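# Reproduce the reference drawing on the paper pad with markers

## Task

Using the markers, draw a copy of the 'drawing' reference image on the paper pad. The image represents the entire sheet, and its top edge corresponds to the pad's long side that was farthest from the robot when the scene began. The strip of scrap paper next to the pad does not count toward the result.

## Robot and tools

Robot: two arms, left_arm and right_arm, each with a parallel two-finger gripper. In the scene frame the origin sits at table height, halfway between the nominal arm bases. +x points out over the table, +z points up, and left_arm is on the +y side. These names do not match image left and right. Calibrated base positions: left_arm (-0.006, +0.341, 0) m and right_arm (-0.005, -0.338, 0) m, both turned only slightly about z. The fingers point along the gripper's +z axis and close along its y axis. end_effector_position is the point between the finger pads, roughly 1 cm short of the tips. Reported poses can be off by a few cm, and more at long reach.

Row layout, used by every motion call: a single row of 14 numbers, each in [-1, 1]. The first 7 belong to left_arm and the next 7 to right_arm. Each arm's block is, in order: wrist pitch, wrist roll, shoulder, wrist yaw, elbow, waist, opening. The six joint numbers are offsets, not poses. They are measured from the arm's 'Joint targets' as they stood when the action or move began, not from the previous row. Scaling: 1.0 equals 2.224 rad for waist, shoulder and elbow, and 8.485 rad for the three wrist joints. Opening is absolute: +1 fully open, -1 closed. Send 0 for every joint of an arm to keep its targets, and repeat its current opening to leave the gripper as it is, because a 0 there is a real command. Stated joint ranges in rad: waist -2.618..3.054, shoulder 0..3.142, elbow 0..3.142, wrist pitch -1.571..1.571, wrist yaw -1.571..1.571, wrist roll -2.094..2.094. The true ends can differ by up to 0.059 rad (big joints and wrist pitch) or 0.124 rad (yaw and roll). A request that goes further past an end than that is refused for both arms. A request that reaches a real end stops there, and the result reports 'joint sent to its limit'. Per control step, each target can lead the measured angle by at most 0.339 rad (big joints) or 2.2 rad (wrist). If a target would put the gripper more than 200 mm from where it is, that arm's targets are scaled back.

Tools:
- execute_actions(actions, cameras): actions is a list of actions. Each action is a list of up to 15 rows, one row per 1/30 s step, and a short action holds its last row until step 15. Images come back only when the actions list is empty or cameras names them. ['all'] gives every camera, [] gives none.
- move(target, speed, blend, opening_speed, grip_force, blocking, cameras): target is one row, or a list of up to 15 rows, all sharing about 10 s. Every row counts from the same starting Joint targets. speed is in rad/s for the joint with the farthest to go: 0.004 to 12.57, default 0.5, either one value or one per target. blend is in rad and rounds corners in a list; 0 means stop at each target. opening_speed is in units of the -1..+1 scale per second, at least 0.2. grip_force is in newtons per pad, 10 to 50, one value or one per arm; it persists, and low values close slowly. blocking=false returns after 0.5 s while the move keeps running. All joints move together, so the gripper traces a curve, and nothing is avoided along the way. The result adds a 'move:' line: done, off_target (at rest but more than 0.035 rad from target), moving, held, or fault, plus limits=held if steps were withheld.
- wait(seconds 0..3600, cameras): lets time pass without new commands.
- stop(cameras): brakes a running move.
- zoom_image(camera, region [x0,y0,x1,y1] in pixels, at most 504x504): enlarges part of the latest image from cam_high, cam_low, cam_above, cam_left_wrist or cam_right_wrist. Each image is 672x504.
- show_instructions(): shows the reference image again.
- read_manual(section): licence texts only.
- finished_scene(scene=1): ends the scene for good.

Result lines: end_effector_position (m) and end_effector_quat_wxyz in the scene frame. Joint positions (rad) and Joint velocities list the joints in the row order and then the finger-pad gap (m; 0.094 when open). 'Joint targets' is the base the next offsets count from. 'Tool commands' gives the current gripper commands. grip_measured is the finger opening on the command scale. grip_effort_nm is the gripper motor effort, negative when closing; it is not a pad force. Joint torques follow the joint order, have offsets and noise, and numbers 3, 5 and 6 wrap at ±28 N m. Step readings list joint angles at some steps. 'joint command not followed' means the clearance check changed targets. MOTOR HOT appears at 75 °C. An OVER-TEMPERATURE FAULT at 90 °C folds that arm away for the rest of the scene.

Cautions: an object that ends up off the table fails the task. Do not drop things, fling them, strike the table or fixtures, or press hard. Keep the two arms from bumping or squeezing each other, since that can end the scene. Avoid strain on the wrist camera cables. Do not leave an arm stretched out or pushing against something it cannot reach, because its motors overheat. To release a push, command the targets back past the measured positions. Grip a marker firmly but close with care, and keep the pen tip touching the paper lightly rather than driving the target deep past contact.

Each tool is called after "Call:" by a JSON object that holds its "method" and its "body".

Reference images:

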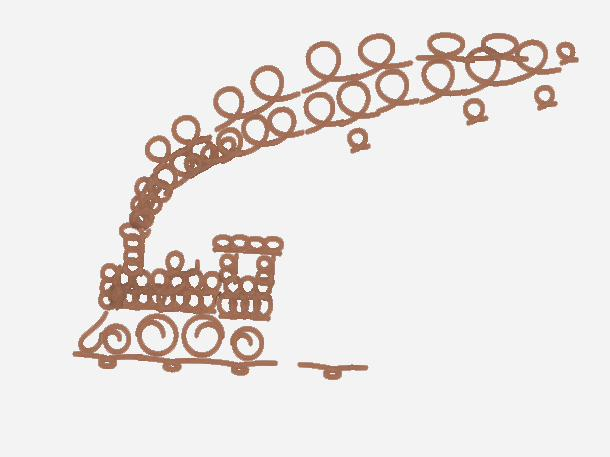

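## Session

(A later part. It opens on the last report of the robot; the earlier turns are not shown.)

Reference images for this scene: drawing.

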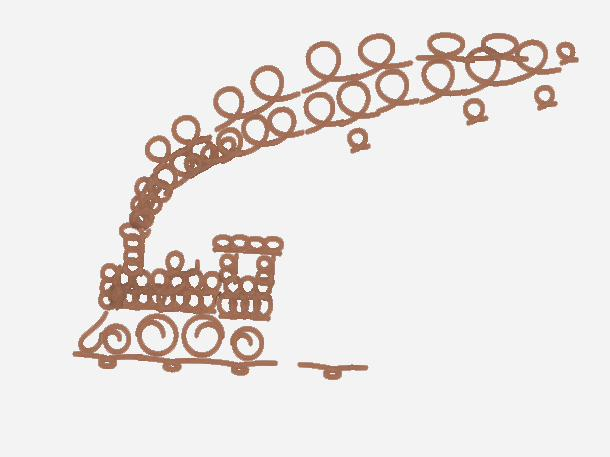

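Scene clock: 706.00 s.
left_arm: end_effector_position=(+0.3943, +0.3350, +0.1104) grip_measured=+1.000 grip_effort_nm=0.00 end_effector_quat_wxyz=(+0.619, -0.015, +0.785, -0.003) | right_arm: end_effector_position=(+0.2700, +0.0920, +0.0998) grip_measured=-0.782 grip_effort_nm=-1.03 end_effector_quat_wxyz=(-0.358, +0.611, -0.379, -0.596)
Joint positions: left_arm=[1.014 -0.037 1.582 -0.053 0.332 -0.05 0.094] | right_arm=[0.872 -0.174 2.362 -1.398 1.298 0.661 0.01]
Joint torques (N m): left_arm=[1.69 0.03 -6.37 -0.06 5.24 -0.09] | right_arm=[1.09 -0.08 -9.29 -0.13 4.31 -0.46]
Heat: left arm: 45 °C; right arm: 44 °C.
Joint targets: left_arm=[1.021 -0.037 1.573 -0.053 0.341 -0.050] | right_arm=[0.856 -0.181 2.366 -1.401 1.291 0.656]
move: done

Call:
{"method": "move", "body": {"target": [[0,0,0,0,0,0,1, 0,0.00025,0,0,0,-0.00423,-1],[0,0,0,0,0,0,1, 0,-0.00276,0,0,0,-0.00391,-1],[0,0,0,0,0,0,1, 0,-0.00722,0,0,0,0.00913,-1],[0,0,0,0,0,0,1, 0,-0.01056,0,0,0,0.01196,-1],[0,0,0,0,0,0,1, 0,-0.01081,0,0,0,0.01376,-1],[0,0,0,0,0,0,1, 0,-0.00580,0,0,0,0.01344,-1],[0,0,0,0,0,0,1, 0,-0.00133,0,0,0,0.0004,-1],[0,0,0,0,0,0,1, 0,0.00200,0,0,0,-0.00247,-1],[0,0,0,0,0,0,1, 0,0.00225,0,0,0,-0.00423,-1],[0,0,0,0,0,0,1, 0.01417,0.00225,0,0,0,-0.00423,-1],[0,0,0,0,0,0,1, 0.01417,-0.01162,0,0,0,0.0107,-1],[0,0,0,0,0,0,1, 0.01417,-0.00478,0,0,0,0.00486,-1],[0,0,0,0,0,0,1, 0.01417,-0.00318,0,0,0,-0.00193,-1]], "speed": [0.05,0.12,0.16,0.12,0.04,0.16,0.15,0.12,0.05,0.4,0.4,0.15,0.035], "blend": [0.003,0.005,0.005,0.005,0.003,0.005,0.005,0.004,0,0.02,0.005,0.002,0], "cameras": []}}

Scene clock: 710.80 s.
left_arm: end_effector_position=(+0.3943, +0.3350, +0.1104) grip_measured=+1.000 grip_effort_nm=0.00 end_effector_quat_wxyz=(+0.619, -0.015, +0.785, -0.003) | right_arm: end_effector_position=(+0.2724, +0.0920, +0.1084) grip_measured=-0.782 grip_effort_nm=-1.03 end_effector_quat_wxyz=(-0.398, +0.628, -0.340, -0.576)
Joint positions: left_arm=[1.014 -0.037 1.582 -0.053 0.332 -0.05 0.094] | right_arm=[0.957 -0.214 2.362 -1.398 1.298 0.658 0.01]
Joint torques (N m): left_arm=[1.68 0.02 -6.42 -0.06 5.33 -0.14] | right_arm=[1.39 0.05 -9.25 -0.1 4.26 -0.62]
Heat: left arm: 45 °C; right arm: 44 °C.
Joint targets: left_arm=[1.021 -0.037 1.573 -0.053 0.341 -0.050] | right_arm=[0.976 -0.209 2.366 -1.401 1.291 0.652]
move: done; blend cut to 0.002 rad at target 4, 0.002 rad at target 5, 0.002 rad at target 8

Call:
{"method": "move", "body": {"target": [[0,0,0,0,0,0,1, -0.01417,0,0,0,0,0,-1],[0,0,0,0,0,0,1, -0.01417,0,0,0,0,-0.00247,-1],[0,0,0,0,0,0,1, -0.01417,0.01494,0,0,0,-0.00962,-1],[0,0,0,0,0,0,1, 0,0.01494,0,0,0,-0.00962,-1],[0,0,0,0,0,0,1, 0,-0.00726,0,0,0,-0.00985,-1],[0,0,0,0,0,0,1, 0,-0.00157,0,0,0,-0.01722,-1],[0,0,0,0,0,0,1, 0,0.00008,0,0,0,-0.02397,-1],[0,0,0,0,0,0,1, -0.01417,0.00008,0,0,0,-0.02397,-1],[0,0,0,0,0,0,1, -0.01417,0.00953,0,0,0,-0.03076,-1],[0,0,0,0,0,0,1, 0,0.00953,0,0,0,-0.03076,-1],[0,0,0,0,0,0,1, 0,0.00924,0,0,0,-0.01659,-1],[0,0,0,0,0,0,1, 0,0.00453,0,0,0,-0.02334,-1],[0,0,0,0,0,0,1, 0,0.00288,0,0,0,-0.03017,-1]], "speed": [0.2,0.1,0.15,0.4,0.4,0.15,0.035,0.2,0.15,0.4,0.4,0.15,0.035], "blend": [0,0.002,0,0.02,0.005,0.002,0,0,0,0.02,0.005,0.002,0], "cameras": []}}

Scene clock: 719.63 s.
left_arm: end_effector_position=(+0.3943, +0.3350, +0.1104) grip_measured=+1.000 grip_effort_nm=0.00 end_effector_quat_wxyz=(+0.619, -0.015, +0.785, -0.003) | right_arm: end_effector_position=(+0.3006, +0.0724, +0.1083) grip_measured=-0.782 grip_effort_nm=-1.03 end_effector_quat_wxyz=(-0.406, +0.609, -0.372, -0.571)
Joint positions: left_arm=[1.014 -0.037 1.582 -0.053 0.332 -0.05 0.094] | right_arm=[0.956 -0.176 2.362 -1.398 1.298 0.591 0.01]
Joint torques (N m): left_arm=[1.68 0.03 -6.54 -0.02 5.09 -0.06] | right_arm=[1.39 -0.08 -9.22 -0.1 4.27 -0.42]
Heat: left arm: 45 °C; right arm: 43 °C.
Joint targets: left_arm=[1.021 -0.037 1.573 -0.053 0.341 -0.050] | right_arm=[0.977 -0.184 2.366 -1.401 1.291 0.585]
move: done; blend cut to 0.0158 rad at target 10

Call:
{"method": "move", "body": {"target": [[0,0,0,0,0,0,1, -0.01417,0,0,0,0,0,-1],[0,0,0,0,0,0,1, -0.01417,0,0,0,0,-0.00247,-1],[0,0,0,0,0,0,1, -0.01417,-0.00187,0,0,0,-0.00432,-1],[0,0,0,0,0,0,1, -0.01417,-0.00639,0,0,0,0.00688,-1],[0,0,0,0,0,0,1, -0.01417,-0.01090,0,0,0,0.00926,-1],[0,0,0,0,0,0,1, -0.01417,-0.01278,0,0,0,0.01228,-1],[0,0,0,0,0,0,1, -0.01417,-0.00890,0,0,0,0.01412,-1],[0,0,0,0,0,0,1, -0.01417,-0.00438,0,0,0,0.00292,-1],[0,0,0,0,0,0,1, -0.01417,0.00013,0,0,0,0.00054,-1],[0,0,0,0,0,0,1, -0.01417,0.00200,0,0,0,-0.00247,-1],[0,0,0,0,0,0,1, -0.01417,-0.00187,0,0,0,-0.00432,-1],[0,0,0,0,0,0,1, 0,-0.00187,0,0,0,-0.00432,-1],[0,0,0,0,0,0,1, 0,0.00990,0,0,0,-0.00441,-1],[0,0,0,0,0,0,1, 0,0.00534,0,0,0,-0.00953,-1],[0,0,0,0,0,0,1, 0,0.00369,0,0,0,-0.01628,-1]], "speed": [0.2,0.1,0.1,0.16,0.16,0.065,0.14,0.16,0.16,0.065,0.14,0.4,0.4,0.15,0.035], "blend": [0,0.002,0.006,0.006,0.006,0.006,0.006,0.006,0.006,0.006,0,0.02,0.005,0.002,0], "cameras": []}}

Scene clock: 725.77 s.
left_arm: end_effector_position=(+0.3943, +0.3350, +0.1104) grip_measured=+1.000 grip_effort_nm=0.00 end_effector_quat_wxyz=(+0.619, -0.015, +0.785, -0.003) | right_arm: end_effector_position=(+0.3153, +0.0610, +0.1083) grip_measured=-0.782 grip_effort_nm=-1.03 end_effector_quat_wxyz=(-0.408, +0.596, -0.393, -0.570)
Joint positions: left_arm=[1.014 -0.037 1.582 -0.053 0.332 -0.05 0.094] | right_arm=[0.956 -0.144 2.362 -1.398 1.298 0.555 0.01]
Joint torques (N m): left_arm=[1.65 0.01 -6.54 -0.08 5.19 -0.12] | right_arm=[1.4 -0.11 -9.24 -0.1 4.26 -0.51]
Heat: left arm: 45 °C; right arm: 43 °C.
Joint targets: left_arm=[1.021 -0.037 1.573 -0.053 0.341 -0.050] | right_arm=[0.976 -0.153 2.366 -1.401 1.291 0.549]
move: done

Call:
{"method": "move", "body": {"target": [[0,0,0,0,0,0,1, -0.01417,0,0,0,0,0,-1],[0,0,0,0,0,0,1, -0.01417,0,0,0,0,-0.00247,-1],[0,0,0,0,0,0,1, -0.01417,-0.00158,0,0,0,-0.00405,-1],[0,0,0,0,0,0,1, -0.01417,-0.00541,0,0,0,0.00706,-1],[0,0,0,0,0,0,1, -0.01417,-0.00924,0,0,0,0.00913,-1],[0,0,0,0,0,0,1, -0.01417,-0.01082,0,0,0,0.01169,-1],[0,0,0,0,0,0,1, -0.01417,-0.00724,0,0,0,0.01322,-1],[0,0,0,0,0,0,1, -0.01417,-0.00341,0,0,0,0.00211,-1],[0,0,0,0,0,0,1, -0.01417,0.00042,0,0,0,0.00009,-1],[0,0,0,0,0,0,1, -0.01417,0.00200,0,0,0,-0.00247,-1],[0,0,0,0,0,0,1, -0.01417,-0.00158,0,0,0,-0.00405,-1],[0,0,0,0,0,0,1, 0,-0.00158,0,0,0,-0.00405,-1],[0,0,0,0,0,0,1, 0,-0.01382,0,0,0,0.00513,-1],[0,0,0,0,0,0,1, 0,-0.0077,0,0,0,-0.0027,-1],[0,0,0,0,0,0,1, 0,-0.00605,0,0,0,-0.00944,-1]], "speed": [0.2,0.1,0.1,0.15,0.15,0.065,0.14,0.15,0.15,0.065,0.14,0.4,0.4,0.15,0.035], "blend": [0,0.002,0.006,0.006,0.006,0.006,0.006,0.006,0.006,0.006,0,0.02,0.005,0.002,0], "cameras": []}}

Scene clock: 731.57 s.
left_arm: end_effector_position=(+0.3943, +0.3350, +0.1104) grip_measured=+1.000 grip_effort_nm=0.00 end_effector_quat_wxyz=(+0.619, -0.015, +0.785, -0.003) | right_arm: end_effector_position=(+0.3236, +0.0542, +0.1083) grip_measured=-0.782 grip_effort_nm=-1.03 end_effector_quat_wxyz=(-0.432, +0.604, -0.380, -0.552)
Joint positions: left_arm=[1.014 -0.037 1.582 -0.053 0.332 -0.05 0.094] | right_arm=[0.956 -0.209 2.362 -1.398 1.298 0.534 0.01]
Joint torques (N m): left_arm=[1.66 0.06 -6.46 -0.04 5.33 0.03] | right_arm=[1.39 0.04 -9.24 -0.09 4.26 -0.5]
Heat: left arm: 45 °C; right arm: 43 °C.
Joint targets: left_arm=[1.021 -0.037 1.573 -0.053 0.341 -0.050] | right_arm=[0.976 -0.204 2.366 -1.401 1.291 0.528]
move: done

Call:
{"method": "move", "body": {"target": [[0,0,0,0,0,0,1, -0.01417,0,0,0,0,0,-1],[0,0,0,0,0,0,1, -0.01417,0,0,0,0,-0.00247,-1],[0,0,0,0,0,0,1, -0.01417,0.01311,0,0,0,-0.00994,-1],[0,0,0,0,0,0,1, 0,0.01311,0,0,0,-0.00994,-1],[0,0,0,0,0,0,1, 0,0.01461,0,0,0,0.00333,-1],[0,0,0,0,0,0,1, 0,0.01081,0,0,0,-0.00328,-1],[0,0,0,0,0,0,1, 0,0.00916,0,0,0,-0.01003,-1]], "speed": [0.2,0.1,0.15,0.4,0.4,0.15,0.035], "blend": [0,0.002,0,0.02,0.005,0.002,0], "cameras": []}}

Scene clock: 735.90 s.
left_arm: end_effector_position=(+0.3943, +0.3350, +0.1104) grip_measured=+1.000 grip_effort_nm=0.00 end_effector_quat_wxyz=(+0.619, -0.015, +0.785, -0.003) | right_arm: end_effector_position=(+0.3324, +0.0467, +0.1083) grip_measured=-0.782 grip_effort_nm=-1.03 end_effector_quat_wxyz=(-0.412, +0.582, -0.414, -0.566)
Joint positions: left_arm=[1.014 -0.037 1.582 -0.053 0.332 -0.05 0.094] | right_arm=[0.956 -0.117 2.362 -1.398 1.298 0.511 0.01]
Joint torques (N m): left_arm=[1.64 0.04 -6.48 -0.02 5.26 -0.06] | right_arm=[1.4 -0.08 -9.22 -0.09 4.27 -0.62]
Heat: left arm: 45 °C; right arm: 43 °C.
Joint targets: left_arm=[1.021 -0.037 1.573 -0.053 0.341 -0.050] | right_arm=[0.977 -0.126 2.366 -1.401 1.291 0.505]
move: done; blend cut to 0.0148 rad at target 4

Call:
{"method": "move", "body": {"target": [[0,0,0,0,0,0,1, -0.01417,0,0,0,0,0,-1],[0,0,0,0,0,0,1, -0.01417,0,0,0,0,-0.00247,-1],[0,0,0,0,0,0,1, -0.01417,-0.00169,0,0,0,-0.00414,-1],[0,0,0,0,0,0,1, -0.01417,-0.00574,0,0,0,0.00701,-1],[0,0,0,0,0,0,1, -0.01417,-0.00979,0,0,0,0.00917,-1],[0,0,0,0,0,0,1, -0.01417,-0.01148,0,0,0,0.01187,-1],[0,0,0,0,0,0,1, -0.01417,-0.00779,0,0,0,0.01358,-1],[0,0,0,0,0,0,1, -0.01417,-0.00374,0,0,0,0.00243,-1],[0,0,0,0,0,0,1, -0.01417,0.00032,0,0,0,0.00022,-1],[0,0,0,0,0,0,1, -0.01417,0.00200,0,0,0,-0.00247,-1],[0,0,0,0,0,0,1, -0.01417,-0.00169,0,0,0,-0.00414,-1],[0,0,0,0,0,0,1, 0,-0.00169,0,0,0,-0.00414,-1],[0,0,0,0,0,0,1, 0,-0.01694,0,0,0,-0.05409,-1],[0,0,0,0,0,0,1, 0,-0.01104,0,0,0,-0.05922,-1],[0,0,0,0,0,0,1, 0,-0.00933,0,0,0,-0.06596,-1]], "speed": [0.2,0.1,0.1,0.15,0.15,0.065,0.14,0.15,0.15,0.065,0.14,0.4,0.4,0.15,0.035], "blend": [0,0.002,0.006,0.006,0.006,0.006,0.006,0.006,0.006,0.006,0,0.02,0.005,0.002,0], "cameras": []}}

Scene clock: 743.83 s.
left_arm: end_effector_position=(+0.3943, +0.3350, +0.1104) grip_measured=+1.000 grip_effort_nm=0.00 end_effector_quat_wxyz=(+0.619, -0.015, +0.785, -0.003) | right_arm: end_effector_position=(+0.3850, -0.0066, +0.1083) grip_measured=-0.782 grip_effort_nm=-1.03 end_effector_quat_wxyz=(-0.477, +0.570, -0.429, -0.513)
Joint positions: left_arm=[1.014 -0.037 1.582 -0.053 0.332 -0.05 0.094] | right_arm=[0.956 -0.211 2.362 -1.398 1.298 0.365 0.01]
Joint torques (N m): left_arm=[1.72 0.01 -6.37 -0.04 5.46 -0.17] | right_arm=[1.39 0.07 -9.24 -0.09 4.26 -0.38]
Heat: left arm: 45 °C; right arm: 42 °C.
Joint targets: left_arm=[1.021 -0.037 1.573 -0.053 0.341 -0.050] | right_arm=[0.976 -0.205 2.366 -1.401 1.291 0.359]
move: done

Call:
{"method": "move", "body": {"target": [[0,0,0,0,0,0,1, -0.01417,0,0,0,0,0,-1],[0,0,0,0,0,0,1, -0.01417,0,0,0,0,-0.00247,-1],[0,0,0,0,0,0,1, -0.01417,0.01241,0,0,0,-0.01772,-1],[0,0,0,0,0,0,1, 0,0.01241,0,0,0,-0.01772,-1],[0,0,0,0,0,0,1, 0,0.01715,0,0,0,-0.01286,-1],[0,0,0,0,0,0,1, 0,0.01287,0,0,0,-0.01974,-1],[0,0,0,0,0,0,1, 0,0.01122,0,0,0,-0.02648,-1]], "speed": [0.2,0.1,0.15,0.4,0.4,0.15,0.035], "blend": [0,0.002,0,0.02,0.005,0.002,0], "cameras": []}}

Scene clock: 748.30 s.
left_arm: end_effector_position=(+0.3943, +0.3350, +0.1104) grip_measured=+1.000 grip_effort_nm=0.00 end_effector_quat_wxyz=(+0.619, -0.015, +0.785, -0.003) | right_arm: end_effector_position=(+0.4039, -0.0303, +0.1082) grip_measured=-0.782 grip_effort_nm=-1.03 end_effector_quat_wxyz=(-0.464, +0.532, -0.475, -0.525)
Joint positions: left_arm=[1.014 -0.037 1.582 -0.053 0.332 -0.05 0.094] | right_arm=[0.956 -0.101 2.362 -1.398 1.298 0.306 0.01]
Joint torques (N m): left_arm=[1.67 0.04 -6.41 -0.02 5.34 -0.12] | right_arm=[1.4 -0.06 -9.24 -0.1 4.27 -0.53]
Heat: left arm: 45 °C; right arm: 42 °C.
Joint targets: left_arm=[1.021 -0.037 1.573 -0.053 0.341 -0.050] | right_arm=[0.976 -0.110 2.366 -1.401 1.291 0.299]
move: done

Call:
{"method": "move", "body": {"target": [[0,0,0,0,0,0,1, -0.01417,0,0,0,0,0,-1],[0,0,0,0,0,0,1, -0.01417,0,0,0,0,-0.00247,-1],[0,0,0,0,0,0,1, -0.01417,-0.00226,0,0,0,-0.00553,-1],[0,0,0,0,0,0,1, -0.01417,-0.00817,0,0,0,-0.00598,-1],[0,0,0,0,0,0,1, -0.01417,-0.01547,0,0,0,0.00706,-1],[0,0,0,0,0,0,1, -0.01417,-0.02138,0,0,0,0.01120,-1],[0,0,0,0,0,0,1, -0.01417,-0.02364,0,0,0,0.01565,-1],[0,0,0,0,0,0,1, -0.01417,-0.01938,0,0,0,0.01866,-1],[0,0,0,0,0,0,1, -0.01417,-0.01347,0,0,0,0.01915,-1],[0,0,0,0,0,0,1, -0.01417,-0.00616,0,0,0,0.00612,-1],[0,0,0,0,0,0,1, -0.01417,-0.00026,0,0,0,0.00198,-1],[0,0,0,0,0,0,1, -0.01417,0.00200,0,0,0,-0.00247,-1],[0,0,0,0,0,0,1, -0.01417,-0.00226,0,0,0,-0.00553,-1],[0,0,0,0,0,0,1, 0,-0.00226,0,0,0,-0.00553,-1],[0,0,0,0,0,0,1, 0,-0.02118,0,0,0,0.0001,-1]], "speed": [0.2,0.1,0.065,0.18,0.22,0.18,0.07,0.13,0.18,0.22,0.18,0.07,0.13,0.4,0.4], "blend": [0,0.002,0.006,0.006,0.006,0.006,0.006,0.006,0.006,0.006,0.006,0.006,0,0.02,0], "cameras": []}}

Scene clock: 755.33 s.
left_arm: end_effector_position=(+0.3943, +0.3350, +0.1104) grip_measured=+1.000 grip_effort_nm=0.00 end_effector_quat_wxyz=(+0.619, -0.015, +0.785, -0.003) | right_arm: end_effector_position=(+0.4073, -0.0351, +0.1084) grip_measured=-0.782 grip_effort_nm=-1.03 end_effector_quat_wxyz=(-0.513, +0.571, -0.428, -0.478)
Joint positions: left_arm=[1.014 -0.037 1.582 -0.053 0.332 -0.05 0.094] | right_arm=[0.957 -0.283 2.362 -1.399 1.298 0.294 0.01]
Joint torques (N m): left_arm=[1.65 0 -6.52 -0.02 5.35 0.01] | right_arm=[1.39 -0.1 -9.25 -0.08 4.26 0.51]
Heat: left arm: 45 °C; right arm: 42 °C.
Joint targets: left_arm=[1.021 -0.037 1.573 -0.053 0.341 -0.050] | right_arm=[0.976 -0.290 2.366 -1.400 1.291 0.300]
move: done

Call:
{"method": "move", "body": {"target": [[0,0,0,0,0,0,1, 0,0.00625,0,0,0,-0.0054,-1],[0,0,0,0,0,0,1, 0,0.00791,0,0,0,-0.01219,-1],[0,0,0,0,0,0,1, -0.01417,0.00791,0,0,0,-0.01219,-1],[0,0,0,0,0,0,1, -0.01417,0.00791,0,0,0,-0.01466,-1],[0,0,0,0,0,0,1, -0.01417,0.02457,0,0,0,-0.02959,-1],[0,0,0,0,0,0,1, 0,0.02457,0,0,0,-0.02959,-1],[0,0,0,0,0,0,1, 0,0.02711,0,0,0,-0.01799,-1],[0,0,0,0,0,0,1, 0,0.02295,0,0,0,-0.02513,-1],[0,0,0,0,0,0,1, 0,0.02130,0,0,0,-0.03188,-1]], "speed": [0.15,0.035,0.2,0.1,0.15,0.4,0.4,0.15,0.035], "blend": [0.002,0,0,0.002,0,0.02,0.005,0.002,0], "cameras": []}}

Scene clock: 761.27 s.
left_arm: end_effector_position=(+0.3943, +0.3350, +0.1104) grip_measured=+1.000 grip_effort_nm=0.00 end_effector_quat_wxyz=(+0.619, -0.015, +0.785, -0.003) | right_arm: end_effector_position=(+0.4244, -0.0599, +0.1083) grip_measured=-0.782 grip_effort_nm=-1.03 end_effector_quat_wxyz=(-0.482, +0.515, -0.494, -0.509)
Joint positions: left_arm=[1.014 -0.037 1.582 -0.053 0.332 -0.05 0.094] | right_arm=[0.956 -0.1 2.362 -1.399 1.298 0.235 0.01]
Joint torques (N m): left_arm=[1.68 0.01 -6.48 -0.03 5.29 -0.03] | right_arm=[1.39 -0.08 -9.24 -0.08 4.27 -0.55]
Heat: left arm: 45 °C; right arm: 42 °C.
Joint targets: left_arm=[1.021 -0.037 1.573 -0.053 0.341 -0.050] | right_arm=[0.976 -0.109 2.366 -1.400 1.291 0.229]
move: done; blend cut to 0.0129 rad at target 6

Call:
{"method": "move", "body": {"target": [[0,0,0,0,0,0,1, -0.01417,0,0,0,0,0,-1],[0,0,0,0,0,0,1, -0.01417,-0.00053,0,0,0,-0.00558,-1],[0,0,0,0,0,0,1, -0.01417,-0.00442,0,0,0,-0.00576,-1],[0,0,0,0,0,0,1, -0.01417,-0.01017,0,0,0,0.00787,-1],[0,0,0,0,0,0,1, -0.01417,-0.01560,0,0,0,0.01255,-1],[0,0,0,0,0,0,1, -0.01417,-0.01862,0,0,0,0.01740,-1],[0,0,0,0,0,0,1, -0.01417,-0.01609,0,0,0,0.02046,-1],[0,0,0,0,0,0,1, -0.01417,-0.01220,0,0,0,0.02064,-1],[0,0,0,0,0,0,1, -0.01417,-0.00645,0,0,0,0.00706,-1],[0,0,0,0,0,0,1, -0.01417,-0.00101,0,0,0,0.00234,-1],[0,0,0,0,0,0,1, -0.01417,0.00200,0,0,0,-0.00247,-1],[0,0,0,0,0,0,1, -0.01417,-0.00053,0,0,0,-0.00558,-1],[0,0,0,0,0,0,1, -0.01417,-0.00442,0,0,0,-0.00576,-1],[0,0,0,0,0,0,1, 0,-0.00442,0,0,0,-0.00576,-1],[0,0,0,0,0,0,1, 0,-0.00442,-0.04218,0,0,-0.00576,-1]], "speed": [0.2,0.05,0.12,0.18,0.17,0.1,0.1,0.13,0.18,0.17,0.1,0.08,0.12,0.4,0.4], "blend": [0,0.004,0.006,0.006,0.006,0.006,0.006,0.006,0.006,0.006,0.006,0.006,0,0,0], "cameras": ["cam_above"]}}

Scene clock: 769.93 s.
left_arm: end_effector_position=(+0.3943, +0.3350, +0.1104) grip_measured=+1.000 grip_effort_nm=0.00 end_effector_quat_wxyz=(+0.619, -0.015, +0.785, -0.003) | right_arm: end_effector_position=(+0.4273, -0.0652, +0.1350) grip_measured=-0.782 grip_effort_nm=-1.03 end_effector_quat_wxyz=(+0.513, -0.534, +0.468, +0.483)
Joint positions: left_arm=[1.014 -0.037 1.582 -0.053 0.332 -0.05 0.094] | right_arm=[0.964 -0.139 2.304 -1.399 1.296 0.223 0.01]
Joint torques (N m): left_arm=[1.67 0.09 -6.46 -0.04 5.41 -0.09] | right_arm=[1.29 -0.08 -11.81 -0.04 4.59 -0.59]
Heat: left arm: 45 °C; right arm: 42 °C.
Joint targets: left_arm=[1.021 -0.037 1.573 -0.053 0.341 -0.050] | right_arm=[0.976 -0.147 2.272 -1.400 1.291 0.216]
move: done

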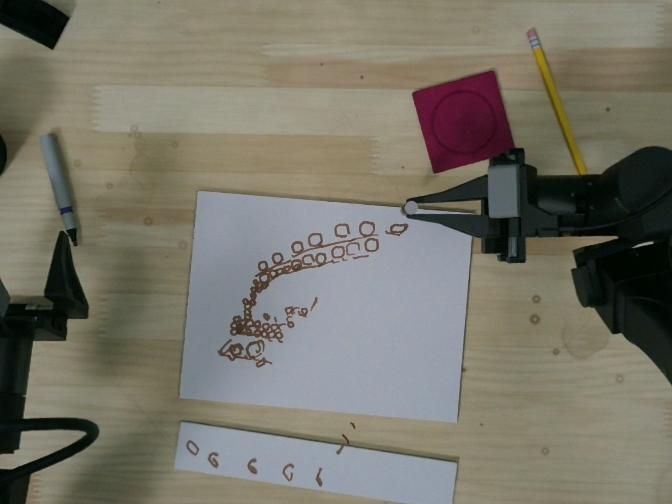

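Call:
{"method": "zoom_image", "body": {"camera": "cam_above", "region": [210, 210, 430, 380]}}

Scaled by 2.291 from the camera's image (finer frame: 960x720).

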